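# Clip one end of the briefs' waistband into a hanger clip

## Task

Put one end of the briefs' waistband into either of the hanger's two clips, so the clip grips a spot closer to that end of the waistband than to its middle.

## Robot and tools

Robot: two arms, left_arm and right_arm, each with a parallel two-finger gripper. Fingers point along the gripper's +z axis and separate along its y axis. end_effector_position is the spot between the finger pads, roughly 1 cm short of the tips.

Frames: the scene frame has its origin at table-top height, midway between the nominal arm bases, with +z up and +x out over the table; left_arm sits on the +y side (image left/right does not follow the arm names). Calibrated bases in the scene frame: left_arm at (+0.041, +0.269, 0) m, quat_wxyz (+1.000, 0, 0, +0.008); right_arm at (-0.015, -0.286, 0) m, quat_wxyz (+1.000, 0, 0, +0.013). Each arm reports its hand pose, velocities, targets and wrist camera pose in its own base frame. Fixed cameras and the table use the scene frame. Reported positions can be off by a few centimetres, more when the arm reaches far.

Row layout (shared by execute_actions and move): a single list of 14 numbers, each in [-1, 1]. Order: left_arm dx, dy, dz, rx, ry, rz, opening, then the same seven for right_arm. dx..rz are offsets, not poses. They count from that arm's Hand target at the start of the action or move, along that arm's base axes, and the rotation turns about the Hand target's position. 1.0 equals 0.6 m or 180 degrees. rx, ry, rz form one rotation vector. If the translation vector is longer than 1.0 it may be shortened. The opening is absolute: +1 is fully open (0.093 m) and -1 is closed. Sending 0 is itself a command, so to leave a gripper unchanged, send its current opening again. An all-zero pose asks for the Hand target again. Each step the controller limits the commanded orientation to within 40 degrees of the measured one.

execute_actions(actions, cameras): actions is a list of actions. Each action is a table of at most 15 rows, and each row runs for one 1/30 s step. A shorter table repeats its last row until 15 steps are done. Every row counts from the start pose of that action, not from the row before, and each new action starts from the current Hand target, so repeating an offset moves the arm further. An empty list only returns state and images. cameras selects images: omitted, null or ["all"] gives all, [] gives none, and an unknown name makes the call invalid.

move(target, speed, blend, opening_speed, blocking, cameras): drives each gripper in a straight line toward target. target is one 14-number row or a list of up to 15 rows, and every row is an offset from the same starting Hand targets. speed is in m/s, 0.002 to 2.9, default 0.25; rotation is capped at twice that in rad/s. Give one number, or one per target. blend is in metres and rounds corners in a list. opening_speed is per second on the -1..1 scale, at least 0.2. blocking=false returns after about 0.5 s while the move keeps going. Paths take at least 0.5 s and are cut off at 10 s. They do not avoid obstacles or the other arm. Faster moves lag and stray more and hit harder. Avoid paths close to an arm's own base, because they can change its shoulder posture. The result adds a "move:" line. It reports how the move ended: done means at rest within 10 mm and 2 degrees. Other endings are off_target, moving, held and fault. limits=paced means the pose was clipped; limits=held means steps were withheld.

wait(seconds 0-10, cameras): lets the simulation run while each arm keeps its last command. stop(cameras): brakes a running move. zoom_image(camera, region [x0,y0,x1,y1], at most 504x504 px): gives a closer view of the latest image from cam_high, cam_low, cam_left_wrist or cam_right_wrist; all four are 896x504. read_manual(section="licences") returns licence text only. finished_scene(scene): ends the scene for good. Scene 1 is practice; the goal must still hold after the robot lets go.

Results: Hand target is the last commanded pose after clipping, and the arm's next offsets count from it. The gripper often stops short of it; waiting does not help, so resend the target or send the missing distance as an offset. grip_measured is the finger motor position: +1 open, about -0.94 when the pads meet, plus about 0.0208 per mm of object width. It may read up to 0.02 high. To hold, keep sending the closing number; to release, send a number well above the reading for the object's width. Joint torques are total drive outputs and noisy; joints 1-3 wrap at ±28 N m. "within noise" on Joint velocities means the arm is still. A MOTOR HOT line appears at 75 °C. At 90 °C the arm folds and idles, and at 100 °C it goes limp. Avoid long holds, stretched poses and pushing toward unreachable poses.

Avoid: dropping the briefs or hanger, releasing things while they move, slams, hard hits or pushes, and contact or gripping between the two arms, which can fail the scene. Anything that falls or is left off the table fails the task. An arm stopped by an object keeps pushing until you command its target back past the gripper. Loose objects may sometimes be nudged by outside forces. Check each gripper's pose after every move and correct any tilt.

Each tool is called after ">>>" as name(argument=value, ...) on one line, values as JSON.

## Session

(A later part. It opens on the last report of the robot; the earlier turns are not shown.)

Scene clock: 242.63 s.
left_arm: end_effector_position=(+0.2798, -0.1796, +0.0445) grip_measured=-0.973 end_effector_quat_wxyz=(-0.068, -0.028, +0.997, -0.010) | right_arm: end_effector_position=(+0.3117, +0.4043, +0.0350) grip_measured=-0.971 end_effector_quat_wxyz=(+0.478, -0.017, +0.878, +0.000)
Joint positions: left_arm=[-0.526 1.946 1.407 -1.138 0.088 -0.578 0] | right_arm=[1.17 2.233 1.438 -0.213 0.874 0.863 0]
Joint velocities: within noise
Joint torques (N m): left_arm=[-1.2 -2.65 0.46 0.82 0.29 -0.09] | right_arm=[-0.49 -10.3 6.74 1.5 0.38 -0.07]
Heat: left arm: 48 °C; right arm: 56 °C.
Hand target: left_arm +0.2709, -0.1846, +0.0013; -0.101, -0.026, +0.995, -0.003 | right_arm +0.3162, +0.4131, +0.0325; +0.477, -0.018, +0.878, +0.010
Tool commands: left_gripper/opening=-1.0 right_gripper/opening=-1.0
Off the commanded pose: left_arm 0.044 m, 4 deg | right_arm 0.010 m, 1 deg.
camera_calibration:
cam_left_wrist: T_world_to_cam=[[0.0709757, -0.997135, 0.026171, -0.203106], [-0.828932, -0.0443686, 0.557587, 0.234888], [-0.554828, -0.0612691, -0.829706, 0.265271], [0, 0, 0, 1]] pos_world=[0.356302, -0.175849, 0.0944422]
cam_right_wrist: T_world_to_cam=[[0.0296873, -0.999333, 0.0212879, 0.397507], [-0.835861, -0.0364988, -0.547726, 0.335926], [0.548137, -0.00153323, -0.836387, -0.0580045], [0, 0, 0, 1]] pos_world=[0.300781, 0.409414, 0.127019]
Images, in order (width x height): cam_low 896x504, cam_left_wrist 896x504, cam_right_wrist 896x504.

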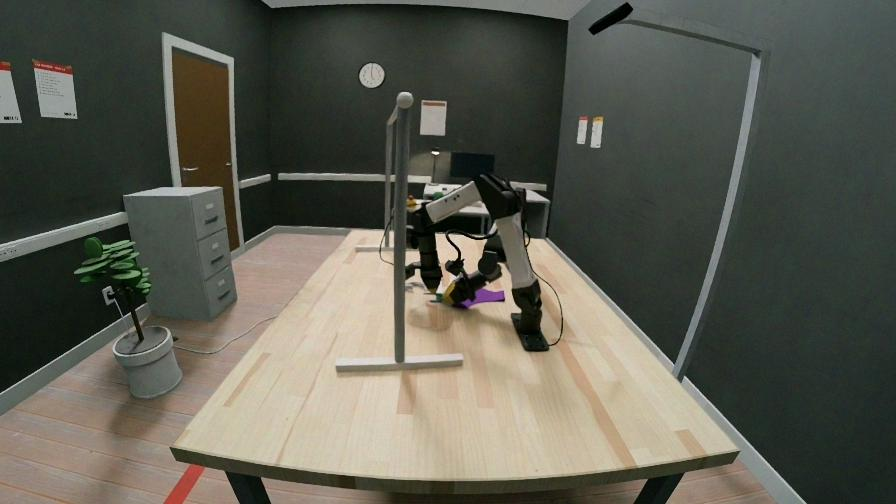

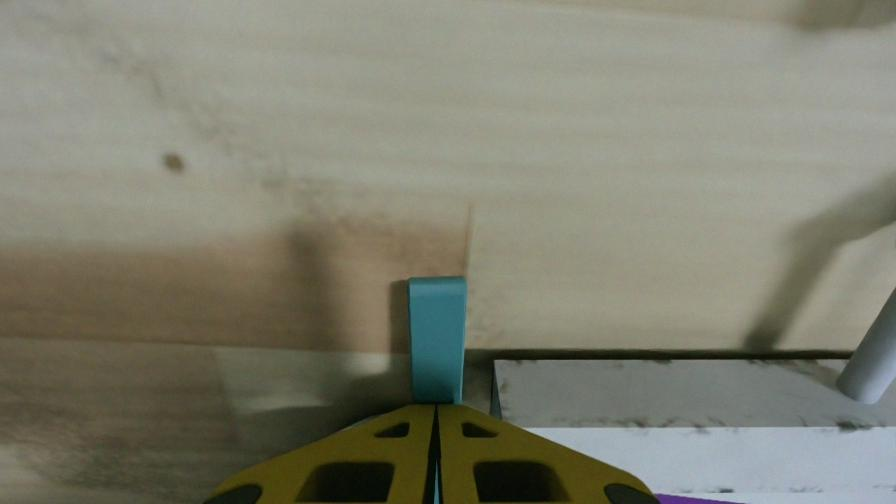

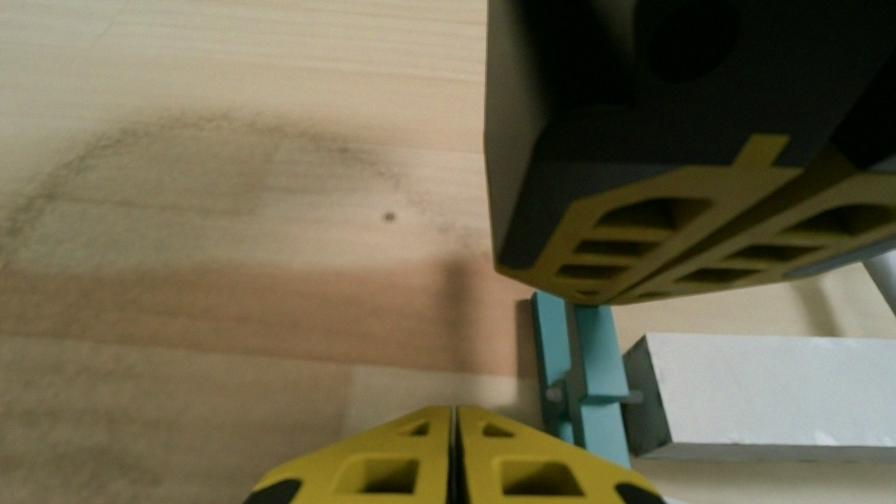

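>>> move(target=[0, 0, 0, 0, 0, 0, -1, -0.045, 0, -0.01, 0, 0, 0, -1], speed=0.08, cameras=["cam_right_wrist", "cam_low"])

>>> zoom_image(camera="cam_right_wrist", region=[440, 300, 740, 504])

>>> zoom_image(camera="cam_low", region=[410, 275, 480, 315])

Scene clock: 271.17 s.
left_arm: end_effector_position=(+0.2799, -0.1796, +0.0445) grip_measured=-0.973 end_effector_quat_wxyz=(-0.066, -0.028, +0.997, -0.011) | right_arm: end_effector_position=(+0.2911, +0.4193, +0.0350) grip_measured=-0.971 end_effector_quat_wxyz=(+0.478, -0.019, +0.878, +0.023)
Joint positions: left_arm=[-0.526 1.94 1.4 -1.13 0.088 -0.578 0] | right_arm=[1.22 2.233 1.438 -0.213 0.874 0.908 0]
Joint velocities: within noise
Joint torques (N m): left_arm=[-1.2 -2.18 1.02 0.77 0.3 -0.09] | right_arm=[0.06 -11.34 3.78 1.2 0.75 0.17]
Heat: left arm: 44 °C; right arm: 55 °C.
Hand target: left_arm +0.2708, -0.1845, +0.0012; -0.101, -0.026, +0.995, -0.003 | right_arm +0.2892, +0.4131, +0.0265; +0.477, -0.018, +0.878, +0.010
Off the commanded pose: left_arm 0.044 m, 4 deg | right_arm 0.011 m, 1 deg.
move: off_target (left_arm, right_arm)
camera_calibration:
cam_right_wrist: T_world_to_cam=[[0.0554463, -0.998333, -0.0160562, 0.406593], [-0.835763, -0.037607, -0.547801, 0.319791], [0.546284, 0.0437927, -0.836454, -0.0651678], [0, 0, 0, 1]] pos_world=[0.280326, 0.420796, 0.1272]
Images, in order (width x height): cam_low 896x504, cam_right_wrist 896x504.

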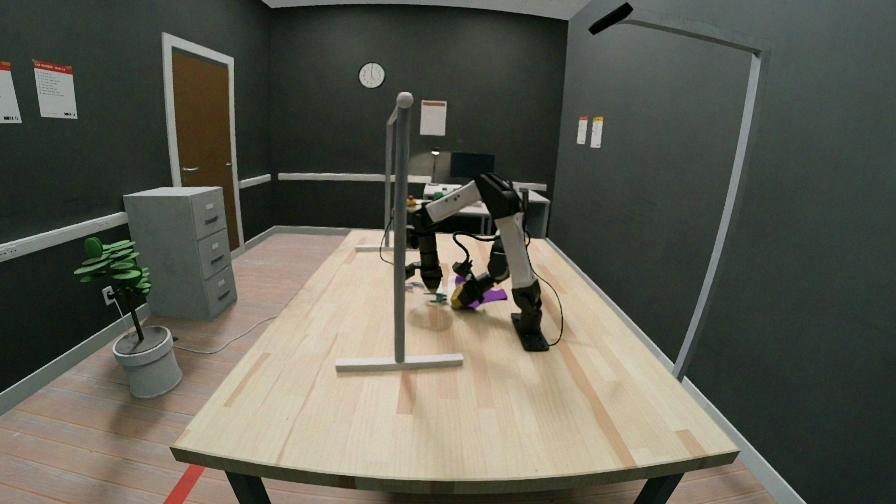

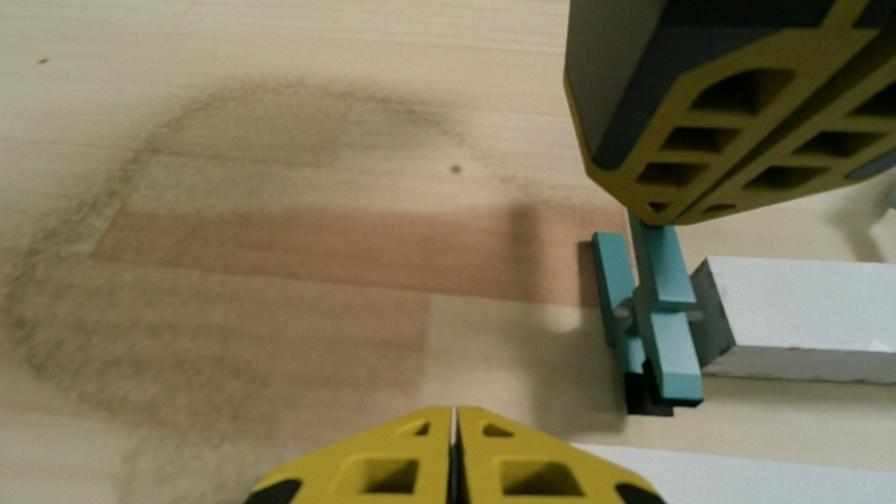

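Scaled by 1.680 from the camera's 896x504 image, which has a finer 1280x720 frame.

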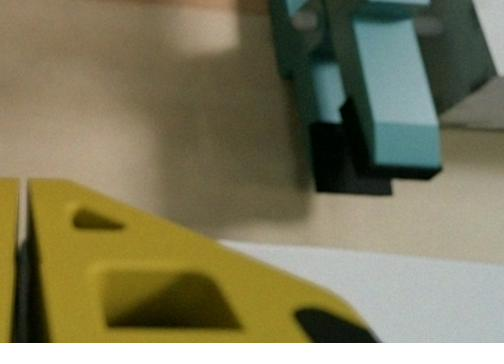

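Scaled by 7.200 from the camera's 896x504 image, which has a finer 1280x720 frame.

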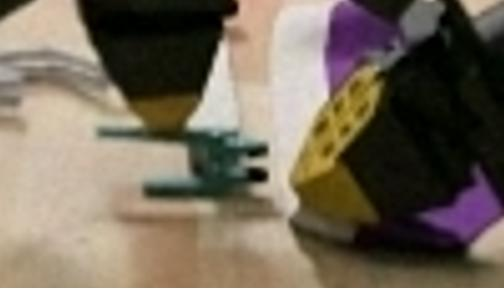

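>>> move(target=[0, 0, 0, 0, 0, 0, -1, 0.0007, -0.0177, 0.0442, 0, 0, 0, -1], speed=0.08, cameras=["cam_right_wrist", "cam_low"])

>>> zoom_image(camera="cam_low", region=[410, 275, 480, 315])

>>> zoom_image(camera="cam_right_wrist", region=[440, 300, 740, 504])

Scene clock: 322.07 s.
left_arm: end_effector_position=(+0.2799, -0.1796, +0.0445) grip_measured=-0.973 end_effector_quat_wxyz=(-0.066, -0.028, +0.997, -0.011) | right_arm: end_effector_position=(+0.2882, +0.4114, +0.0455) grip_measured=-0.971 end_effector_quat_wxyz=(+0.475, -0.022, +0.879, +0.017)
Joint positions: left_arm=[-0.526 1.94 1.4 -1.13 0.088 -0.578 0] | right_arm=[1.22 2.189 1.417 -0.25 0.874 0.908 0]
Joint velocities: within noise
Joint torques (N m): left_arm=[-1.2 -2.18 0.99 0.77 0.29 -0.09] | right_arm=[-0.75 -14.89 3.48 1.06 0.69 0.05]
Heat: left arm: 41 °C; right arm: 57 °C.
Hand target: left_arm +0.2708, -0.1845, +0.0012; -0.101, -0.026, +0.995, -0.003 | right_arm +0.2897, +0.4025, +0.0530; +0.477, -0.018, +0.878, +0.010
Off the commanded pose: left_arm 0.044 m, 4 deg | right_arm 0.012 m, 1 deg.
move: off_target (left_arm, right_arm)
camera_calibration:
cam_right_wrist: T_world_to_cam=[[0.0554649, -0.998455, -0.00330742, 0.398414], [-0.838402, -0.0447744, -0.543209, 0.326308], [0.542222, 0.032902, -0.839591, -0.0485974], [0, 0, 0, 1]] pos_world=[0.27783, 0.414007, 0.137769]
Images, in order (width x height): cam_low 896x504, cam_right_wrist 896x504.

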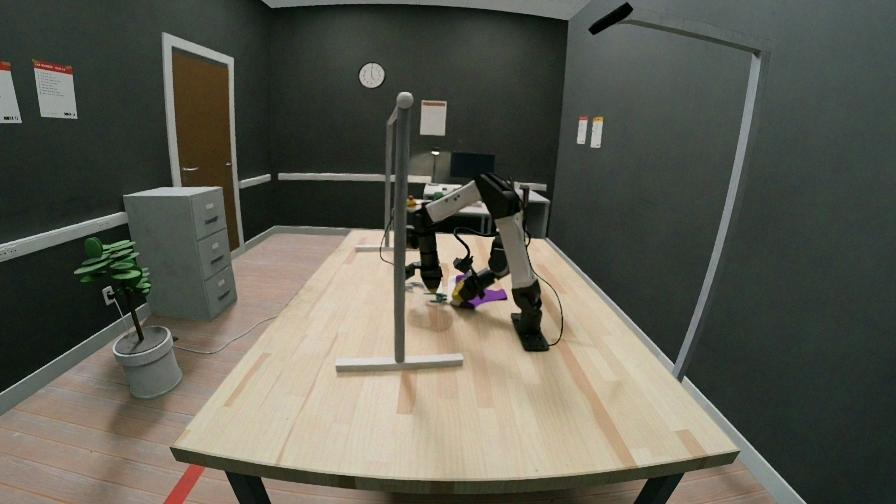

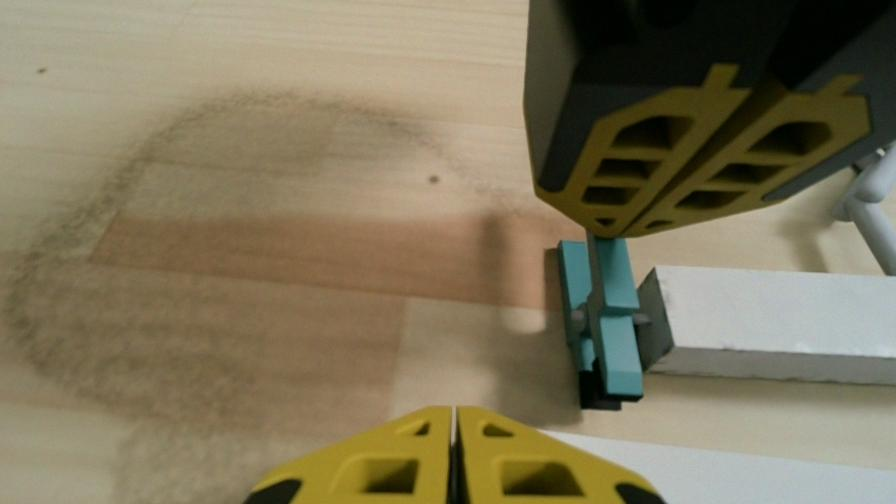

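Scaled by 7.200 from the camera's 896x504 image, which has a finer 1280x720 frame.

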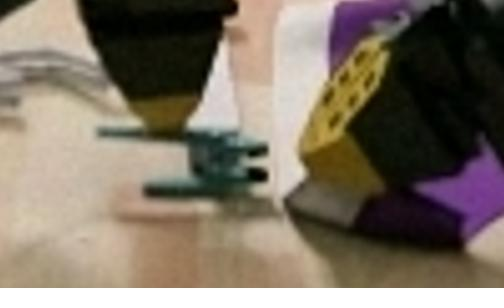

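Scaled by 1.680 from the camera's 896x504 image, which has a finer 1280x720 frame.

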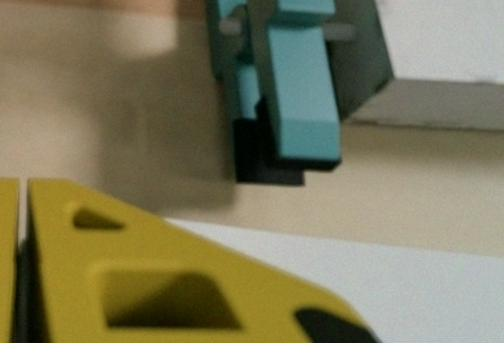

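>>> move(target=[0,0,0,0,0,0,-1,0.005,-0.0167,0.0,0,0,0,-1], speed=0.05, cameras=["cam_low","cam_right_wrist"])

>>> zoom_image(camera="cam_right_wrist", region=[480, 340, 720, 500])

>>> zoom_image(camera="cam_low", region=[410, 275, 480, 315])

Scene clock: 334.87 s.
left_arm: end_effector_position=(+0.2799, -0.1796, +0.0445) grip_measured=-0.973 end_effector_quat_wxyz=(-0.066, -0.028, +0.997, -0.011) | right_arm: end_effector_position=(+0.2896, +0.3949, +0.0413) grip_measured=-0.971 end_effector_quat_wxyz=(+0.471, -0.022, +0.882, +0.002)
Joint positions: left_arm=[-0.526 1.94 1.4 -1.13 0.088 -0.578 0] | right_arm=[1.205 2.163 1.366 -0.251 0.874 0.906 0]
Joint velocities: within noise
Joint torques (N m): left_arm=[-1.2 -2.15 1.01 0.78 0.29 -0.1] | right_arm=[-0.76 -15.05 3.33 1.38 0.61 -0.08]
Heat: left arm: 40 °C; right arm: 59 °C.
Hand target: left_arm +0.2708, -0.1845, +0.0012; -0.101, -0.026, +0.995, -0.003 | right_arm +0.2926, +0.3925, +0.0530; +0.477, -0.018, +0.878, +0.010
Off the commanded pose: left_arm 0.044 m, 4 deg | right_arm 0.012 m, 1 deg.
move: off_target (left_arm, right_arm)
camera_calibration:
cam_right_wrist: T_world_to_cam=[[0.0415204, -0.998875, 0.0229045, 0.384981], [-0.844161, -0.0473341, -0.533997, 0.326738], [0.53448, 0.00283667, -0.845176, -0.0380446], [0, 0, 0, 1]] pos_world=[0.280169, 0.400122, 0.133505]
Images, in order (width x height): cam_low 896x504, cam_right_wrist 896x504.

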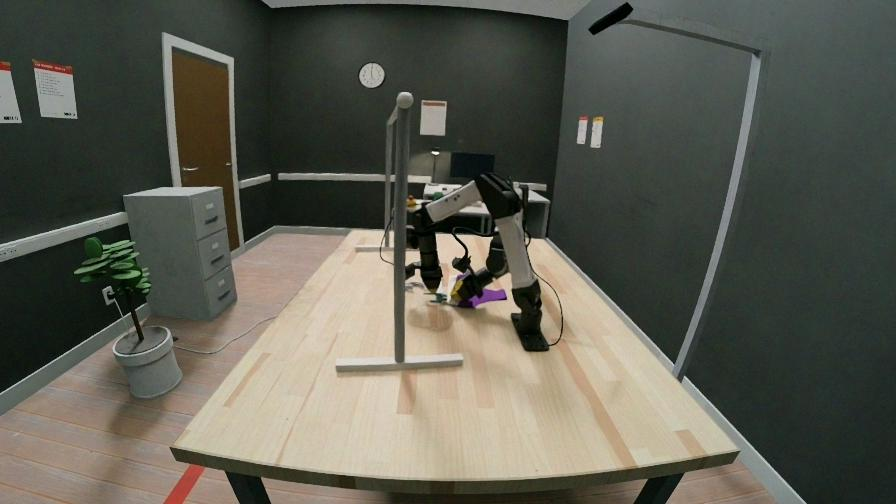

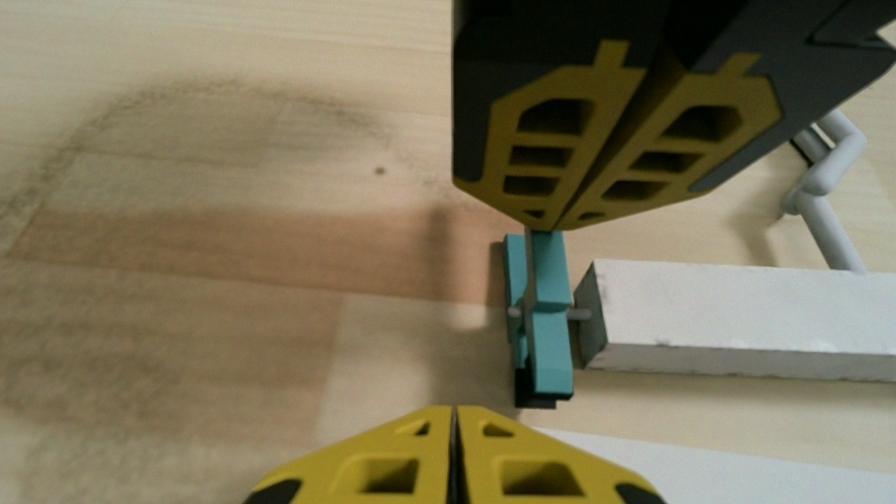

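Scaled by 2.100 from the camera's 896x504 image, which has a finer 1280x720 frame.

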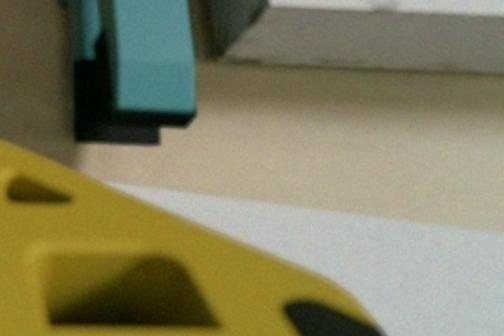

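Scaled by 7.200 from the camera's 896x504 image, which has a finer 1280x720 frame.

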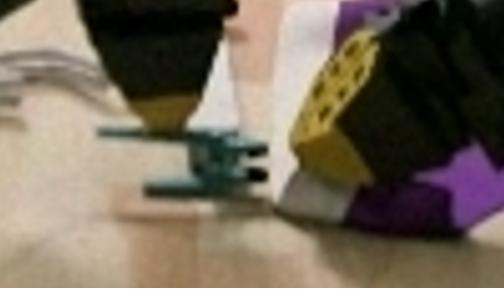

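>>> move(target=[0,0,0,0,0,0,-1,0.0175,0.0117,-0.004,0,0,0,-1], speed=0.05, cameras=["cam_low","cam_right_wrist","cam_left_wrist"])

>>> zoom_image(camera="cam_right_wrist", region=[480, 340, 720, 500])

>>> zoom_image(camera="cam_low", region=[410, 275, 480, 315])

Scene clock: 362.93 s.
left_arm: end_effector_position=(+0.2799, -0.1796, +0.0445) grip_measured=-0.973 end_effector_quat_wxyz=(-0.066, -0.028, +0.997, -0.011) | right_arm: end_effector_position=(+0.2964, +0.3904, +0.0416) grip_measured=-0.971 end_effector_quat_wxyz=(+0.472, -0.024, +0.882, -0.006)
Joint positions: left_arm=[-0.526 1.94 1.4 -1.13 0.088 -0.578 0] | right_arm=[1.188 2.163 1.366 -0.248 0.874 0.885 0]
Joint velocities: within noise
Joint torques (N m): left_arm=[-1.2 -2.15 0.98 0.77 0.29 -0.09] | right_arm=[-0.75 -11.86 6.68 1.45 0.5 -0.05]
Heat: left arm: 40 °C; right arm: 69 °C.
Hand target: left_arm +0.2708, -0.1845, +0.0012; -0.101, -0.026, +0.995, -0.003 | right_arm +0.3031, +0.3995, +0.0506; +0.477, -0.018, +0.878, +0.010
Off the commanded pose: left_arm 0.044 m, 4 deg | right_arm 0.014 m, 2 deg.
move: off_target (left_arm, right_arm)
camera_calibration:
cam_left_wrist: T_world_to_cam=[[0.0707894, -0.997053, 0.0295628, -0.203235], [-0.831886, -0.0426573, 0.553304, 0.236246], [-0.550413, -0.063761, -0.832454, 0.263749], [0, 0, 0, 1]] pos_world=[0.356088, -0.175741, 0.0948511]
cam_right_wrist: T_world_to_cam=[[0.0366625, -0.998607, 0.0379339, 0.38089], [-0.843589, -0.0512765, -0.534536, 0.333818], [0.535737, -0.0124032, -0.844294, -0.0359082], [0, 0, 0, 1]] pos_world=[0.286878, 0.397031, 0.133672]
Images, in order (width x height): cam_low 896x504, cam_left_wrist 896x504, cam_right_wrist 896x504.

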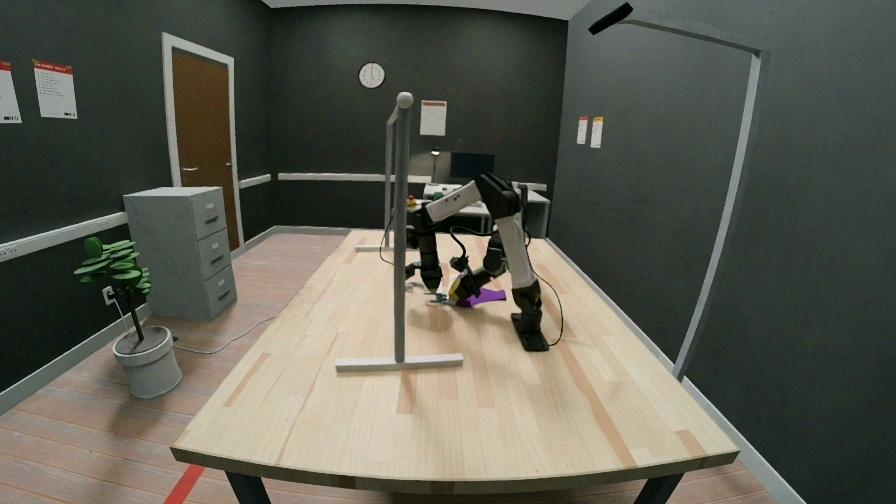

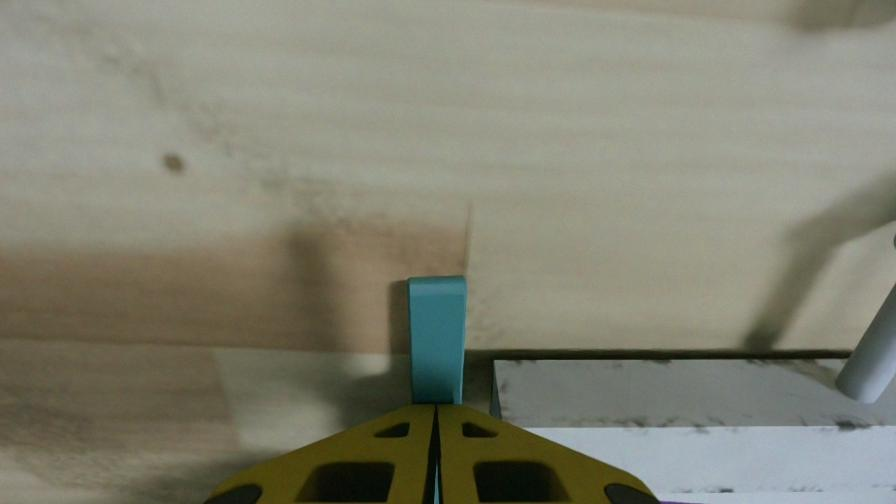

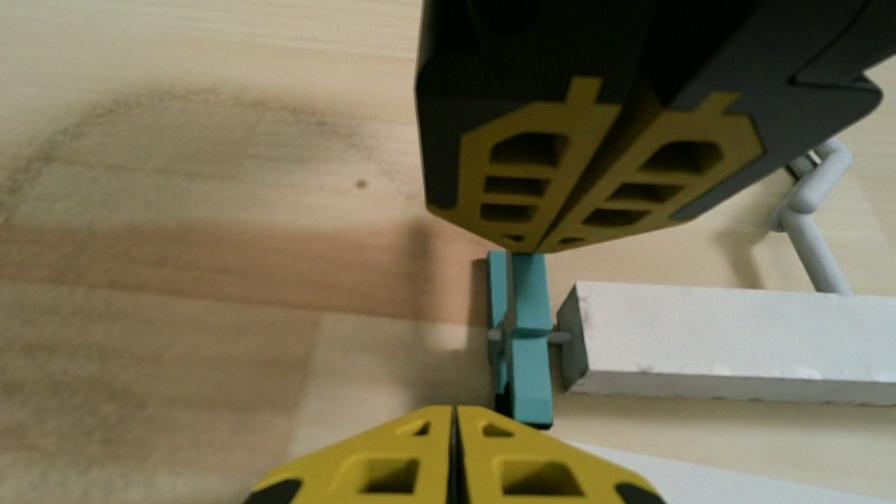

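Scaled by 2.100 from the camera's 896x504 image, which has a finer 1280x720 frame.

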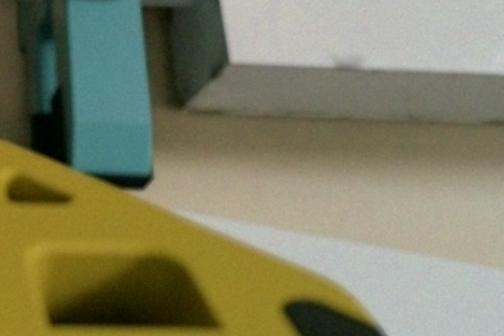

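Scaled by 7.200 from the camera's 896x504 image, which has a finer 1280x720 frame.

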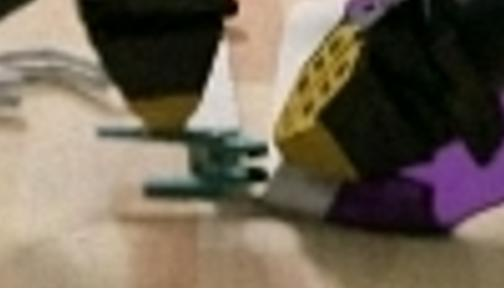

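>>> move(target=[0,0,0,0,0,0,-1,0.0095,0.0137,-0.0067,0,0,0,-1], speed=0.05, cameras=["cam_low","cam_right_wrist"])

>>> zoom_image(camera="cam_right_wrist", region=[480, 340, 720, 500])

>>> zoom_image(camera="cam_low", region=[410, 275, 480, 315])

Scene clock: 381.77 s.
left_arm: end_effector_position=(+0.2799, -0.1796, +0.0445) grip_measured=-0.973 end_effector_quat_wxyz=(-0.066, -0.028, +0.997, -0.011) | right_arm: end_effector_position=(+0.3029, +0.4006, +0.0474) grip_measured=-0.971 end_effector_quat_wxyz=(+0.477, -0.018, +0.879, +0.003)
Joint positions: left_arm=[-0.526 1.94 1.4 -1.13 0.088 -0.578 0] | right_arm=[1.183 2.183 1.413 -0.247 0.874 0.877 0]
Joint velocities: within noise
Joint torques (N m): left_arm=[-1.17 -2.17 0.98 0.77 0.3 -0.1] | right_arm=[-0.8 -10.18 6.82 1.45 0.45 -0.07]
Heat: left arm: 39 °C; right arm: 67 °C.
Hand target: left_arm +0.2708, -0.1845, +0.0012; -0.101, -0.026, +0.995, -0.003 | right_arm +0.3088, +0.4077, +0.0466; +0.477, -0.018, +0.878, +0.010
Off the commanded pose: left_arm 0.044 m, 4 deg | right_arm 0.009 m, 1 deg.
move: off_target (left_arm)
camera_calibration:
cam_right_wrist: T_world_to_cam=[[0.0359608, -0.9992, 0.0175241, 0.392034], [-0.837558, -0.0397, -0.544903, 0.336912], [0.545163, 0.00491766, -0.838316, -0.0443621], [0, 0, 0, 1]] pos_world=[0.29227, 0.405314, 0.139525]
Images, in order (width x height): cam_low 896x504, cam_right_wrist 896x504.

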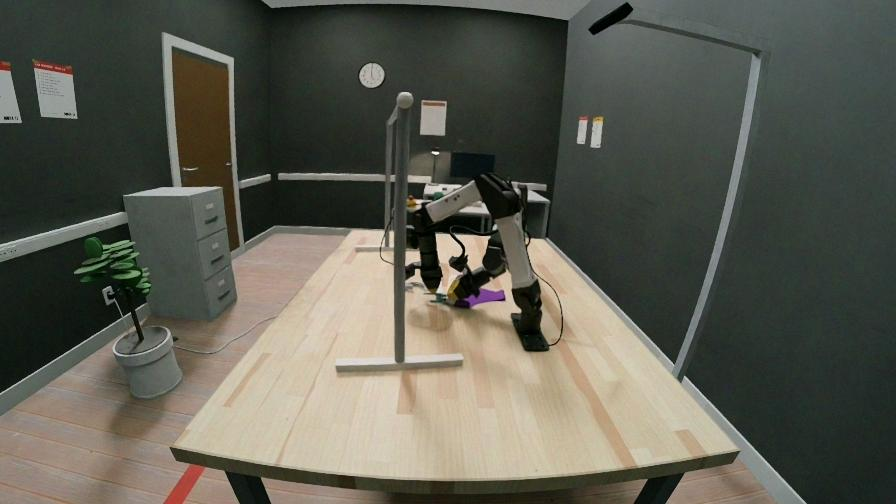

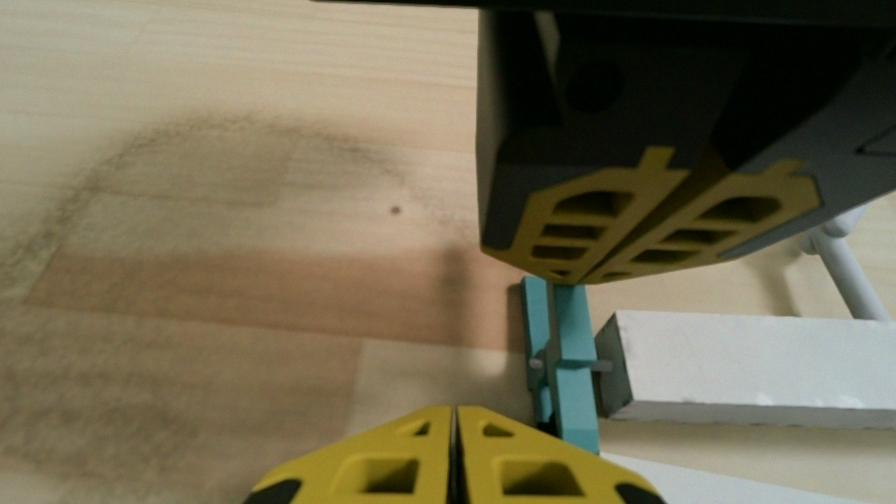

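Scaled by 2.100 from the camera's 896x504 image, which has a finer 1280x720 frame.

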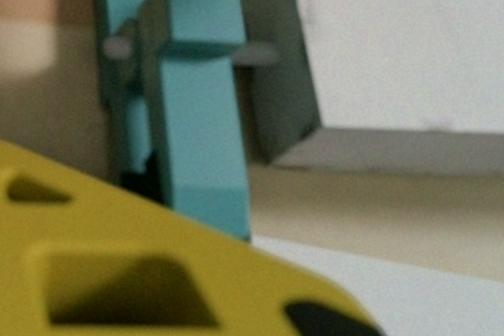

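Scaled by 7.200 from the camera's 896x504 image, which has a finer 1280x720 frame.

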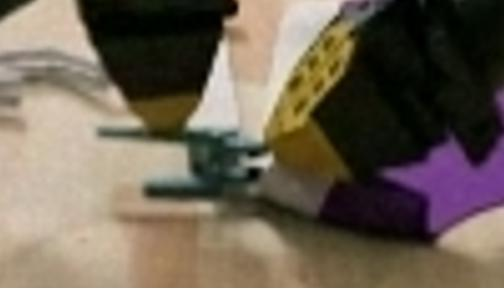

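>>> zoom_image(camera="cam_low", region=[432, 290, 460, 306])

>>> zoom_image(camera="cam_right_wrist", region=[510, 380, 640, 480])

Scaled by 18.000 from the camera's 896x504 image, which has a finer 1280x720 frame.

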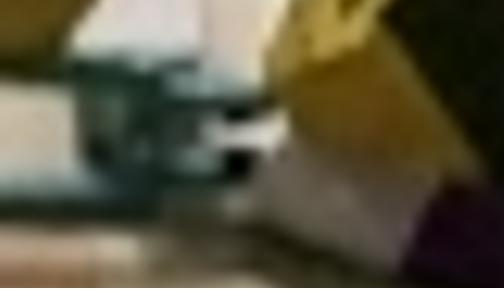

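Scaled by 3.877 from the camera's 896x504 image, which has a finer 1280x720 frame.

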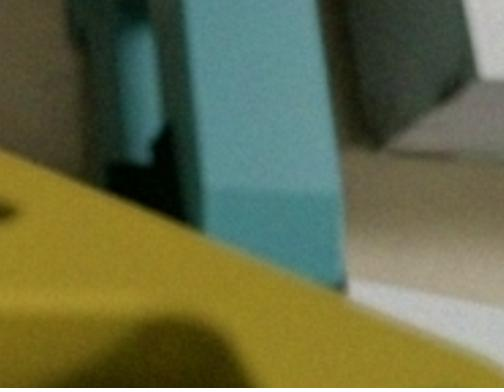

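>>> move(target=[0,0,0,0,0,0,-1,0.0133,0.0017,-0.0067,0,0,0,-1], speed=0.05, cameras=["cam_low","cam_right_wrist"])

>>> zoom_image(camera="cam_right_wrist", region=[510, 380, 710, 504])

>>> zoom_image(camera="cam_low", region=[425, 285, 467, 309])

Scene clock: 406.40 s.
left_arm: end_effector_position=(+0.2799, -0.1796, +0.0446) grip_measured=-0.973 end_effector_quat_wxyz=(-0.065, -0.028, +0.997, -0.011) | right_arm: end_effector_position=(+0.3111, +0.4003, +0.0445) grip_measured=-0.971 end_effector_quat_wxyz=(+0.478, -0.018, +0.878, +0.000)
Joint positions: left_arm=[-0.526 1.94 1.4 -1.13 0.088 -0.578 0] | right_arm=[1.167 2.2 1.426 -0.23 0.872 0.857 0]
Joint velocities: within noise
Joint torques (N m): left_arm=[-1.2 -2.14 1.01 0.78 0.3 -0.09] | right_arm=[-0.75 -10.19 6.76 1.52 0.35 -0.06]
Heat: left arm: 39 °C; right arm: 60 °C.
Hand target: left_arm +0.2708, -0.1845, +0.0012; -0.101, -0.026, +0.995, -0.003 | right_arm +0.3167, +0.4088, +0.0427; +0.477, -0.018, +0.878, +0.010
Off the commanded pose: left_arm 0.045 m, 4 deg | right_arm 0.010 m, 1 deg.
move: off_target (left_arm)
camera_calibration:
cam_right_wrist: T_world_to_cam=[[0.0315604, -0.999233, 0.0231878, 0.392666], [-0.835744, -0.039107, -0.547725, 0.341506], [0.548211, -0.00209259, -0.836337, -0.0495392], [0, 0, 0, 1]] pos_world=[0.300177, 0.405616, 0.136515]
Images, in order (width x height): cam_low 896x504, cam_right_wrist 896x504.

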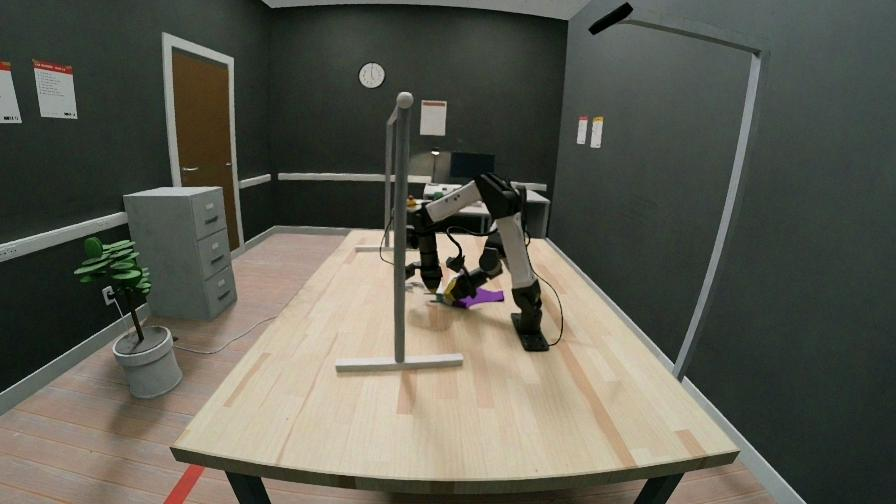

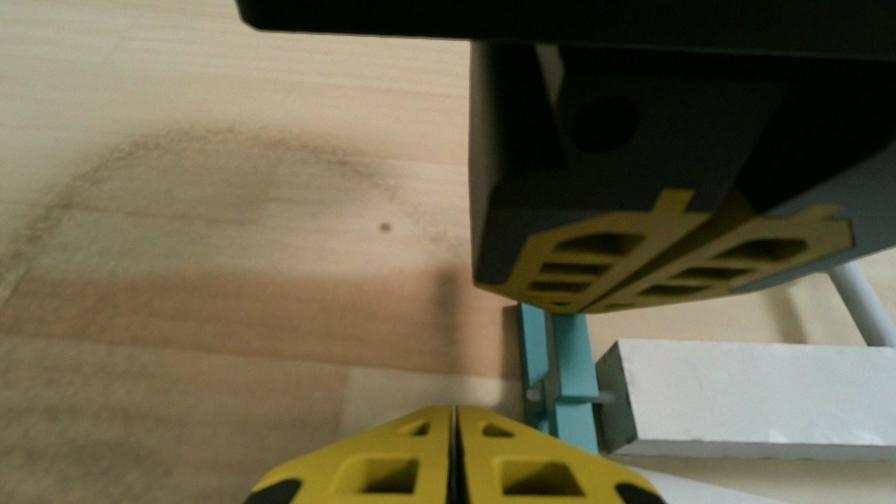

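Scaled by 2.520 from the camera's 896x504 image, which has a finer 1280x720 frame.

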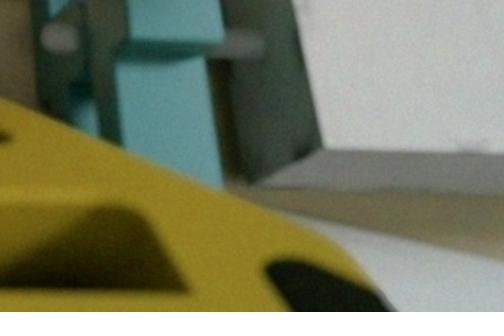

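Scaled by 12.000 from the camera's 896x504 image, which has a finer 1280x720 frame.

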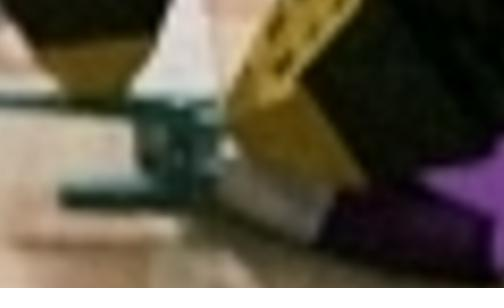

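>>> zoom_image(camera="cam_right_wrist", region=[505, 380, 625, 470])

>>> zoom_image(camera="cam_low", region=[432, 290, 460, 306])

Scaled by 4.200 from the camera's 896x504 image, which has a finer 1280x720 frame.

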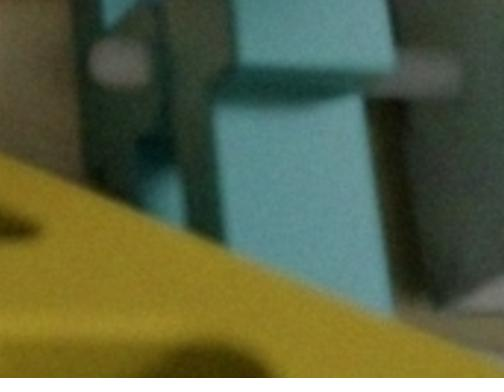

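Scaled by 18.000 from the camera's 896x504 image, which has a finer 1280x720 frame.

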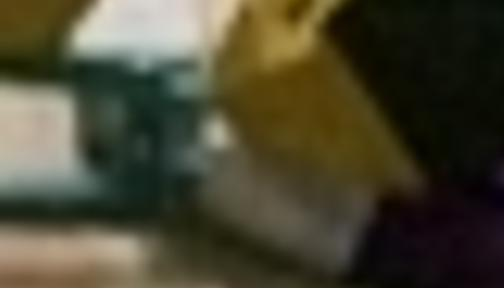

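>>> execute_actions(actions=[], cameras=["cam_high"])

>>> zoom_image(camera="cam_high", region=[360, 290, 460, 370])

Scene clock: 420.67 s.
left_arm: end_effector_position=(+0.2799, -0.1796, +0.0446) grip_measured=-0.973 end_effector_quat_wxyz=(-0.065, -0.028, +0.997, -0.011) | right_arm: end_effector_position=(+0.3112, +0.4005, +0.0446) grip_measured=-0.971 end_effector_quat_wxyz=(+0.478, -0.017, +0.878, +0.000)
Joint positions: left_arm=[-0.526 1.94 1.4 -1.13 0.088 -0.578 0] | right_arm=[1.167 2.2 1.426 -0.228 0.872 0.857 0]
Joint velocities: within noise
Joint torques (N m): left_arm=[-1.16 -2.17 1.01 0.78 0.29 -0.09] | right_arm=[-0.76 -10.17 6.8 1.53 0.35 -0.06]
Heat: left arm: 39 °C; right arm: 58 °C.
Hand target: left_arm +0.2708, -0.1845, +0.0012; -0.101, -0.026, +0.995, -0.003 | right_arm +0.3167, +0.4088, +0.0427; +0.477, -0.018, +0.878, +0.010
Tool commands: left_gripper/opening=-1.0 right_gripper/opening=-1.0
Off the commanded pose: left_arm 0.045 m, 4 deg | right_arm 0.010 m, 1 deg.
Images, in order (width x height): cam_high 896x504.

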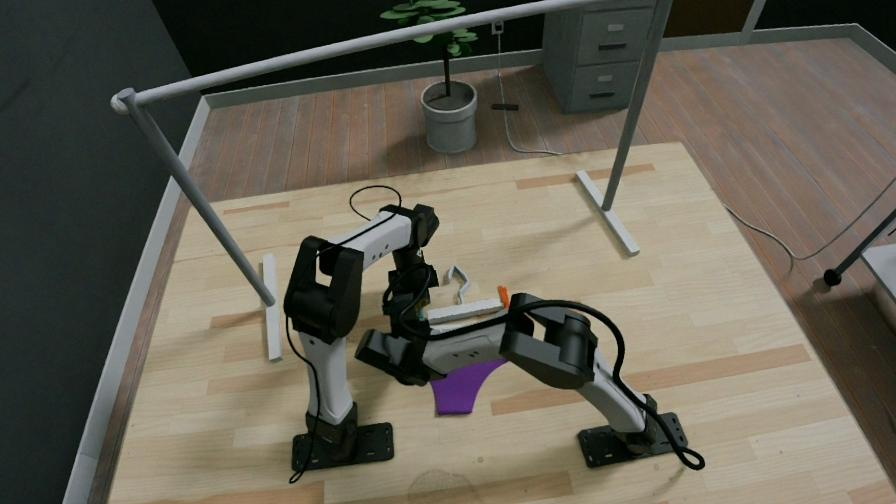

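Scaled by 5.040 from the camera's 896x504 image, which has a finer 1280x720 frame.

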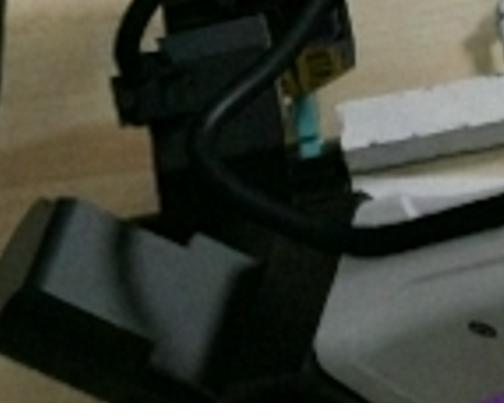

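>>> move(target=[0.012,0,0.12,0,0,0,-1,0,0,0,0,0,0,-1], speed=0.05, cameras=["cam_low","cam_left_wrist","cam_right_wrist"])

>>> zoom_image(camera="cam_right_wrist", region=[480, 340, 720, 500])

>>> zoom_image(camera="cam_low", region=[425, 285, 467, 309])

Scene clock: 440.30 s.
left_arm: end_effector_position=(+0.2770, -0.1801, +0.0703) grip_measured=-0.973 end_effector_quat_wxyz=(-0.096, -0.030, +0.995, +0.001) | right_arm: end_effector_position=(+0.3112, +0.4005, +0.0446) grip_measured=-0.971 end_effector_quat_wxyz=(+0.478, -0.018, +0.878, +0.000)
Joint positions: left_arm=[-0.526 1.969 1.536 -1.303 0.099 -0.578 0] | right_arm=[1.167 2.2 1.426 -0.228 0.872 0.856 0]
Joint velocities: within noise
Joint torques (N m): left_arm=[-0.29 -9.26 8.51 -0.28 0.19 0.02] | right_arm=[-0.77 -10.19 6.78 1.52 0.35 -0.07]
Heat: left arm: 39 °C; right arm: 57 °C.
Hand target: left_arm +0.2781, -0.1846, +0.0733; -0.101, -0.026, +0.995, -0.003 | right_arm +0.3167, +0.4088, +0.0427; +0.477, -0.018, +0.878, +0.010
Off the commanded pose: left_arm 0.005 m, 1 deg | right_arm 0.010 m, 1 deg.
move: done
camera_calibration:
cam_left_wrist: T_world_to_cam=[[0.0732181, -0.997315, 0.00134662, -0.202965], [-0.795792, -0.0576093, 0.602823, 0.203399], [-0.601127, -0.0452092, -0.797873, 0.298648], [0, 0, 0, 1]] pos_world=[0.35625, -0.1772, 0.115943]
cam_right_wrist: T_world_to_cam=[[0.0323232, -0.99921, 0.0231069, 0.392634], [-0.835394, -0.0397015, -0.548216, 0.341825], [0.5487, -0.00158326, -0.836018, -0.0497669], [0, 0, 0, 1]] pos_world=[0.300175, 0.405817, 0.136715]
Images, in order (width x height): cam_low 896x504, cam_left_wrist 896x504, cam_right_wrist 896x504.

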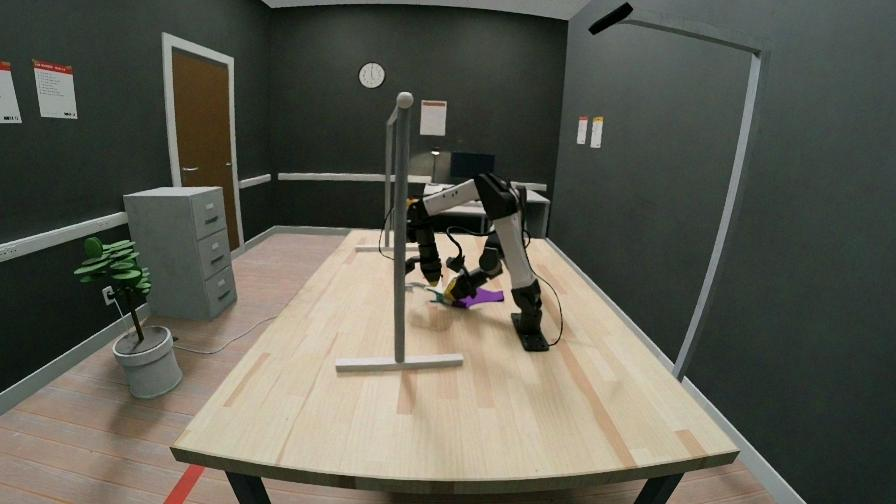

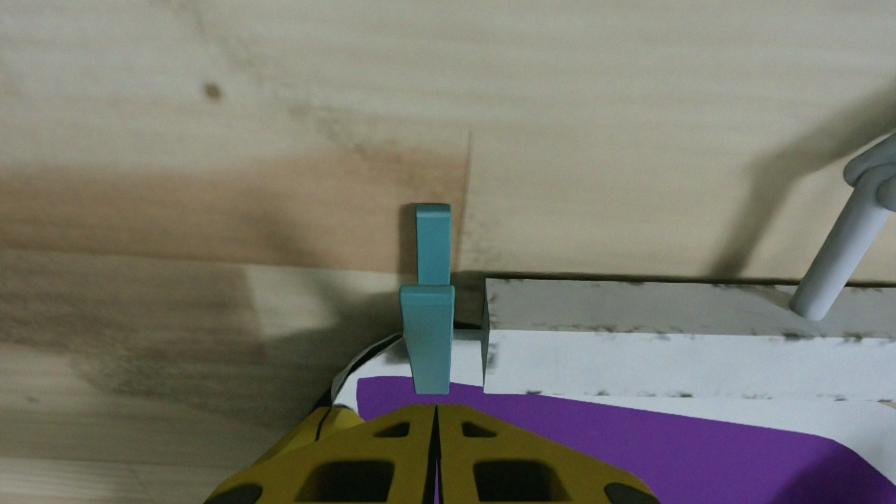

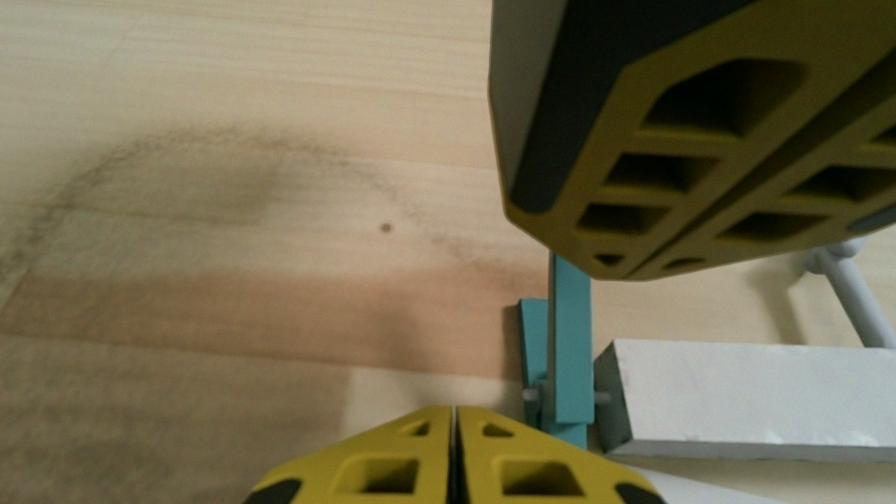

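Scaled by 2.100 from the camera's 896x504 image, which has a finer 1280x720 frame.

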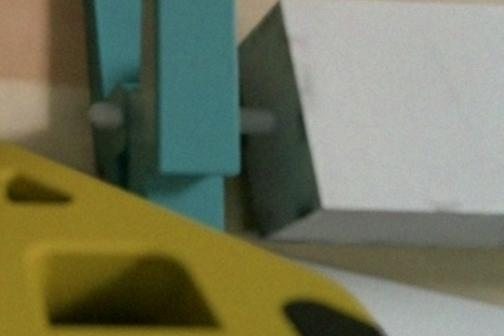

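Scaled by 12.000 from the camera's 896x504 image, which has a finer 1280x720 frame.

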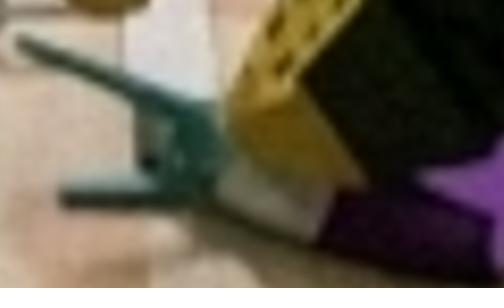

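>>> zoom_image(camera="cam_left_wrist", region=[320, 260, 540, 420])

Scaled by 2.291 from the camera's 896x504 image, which has a finer 1280x720 frame.

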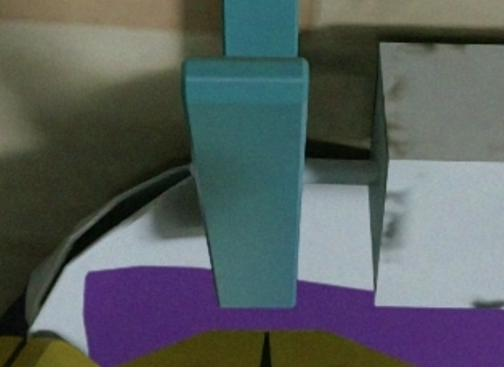

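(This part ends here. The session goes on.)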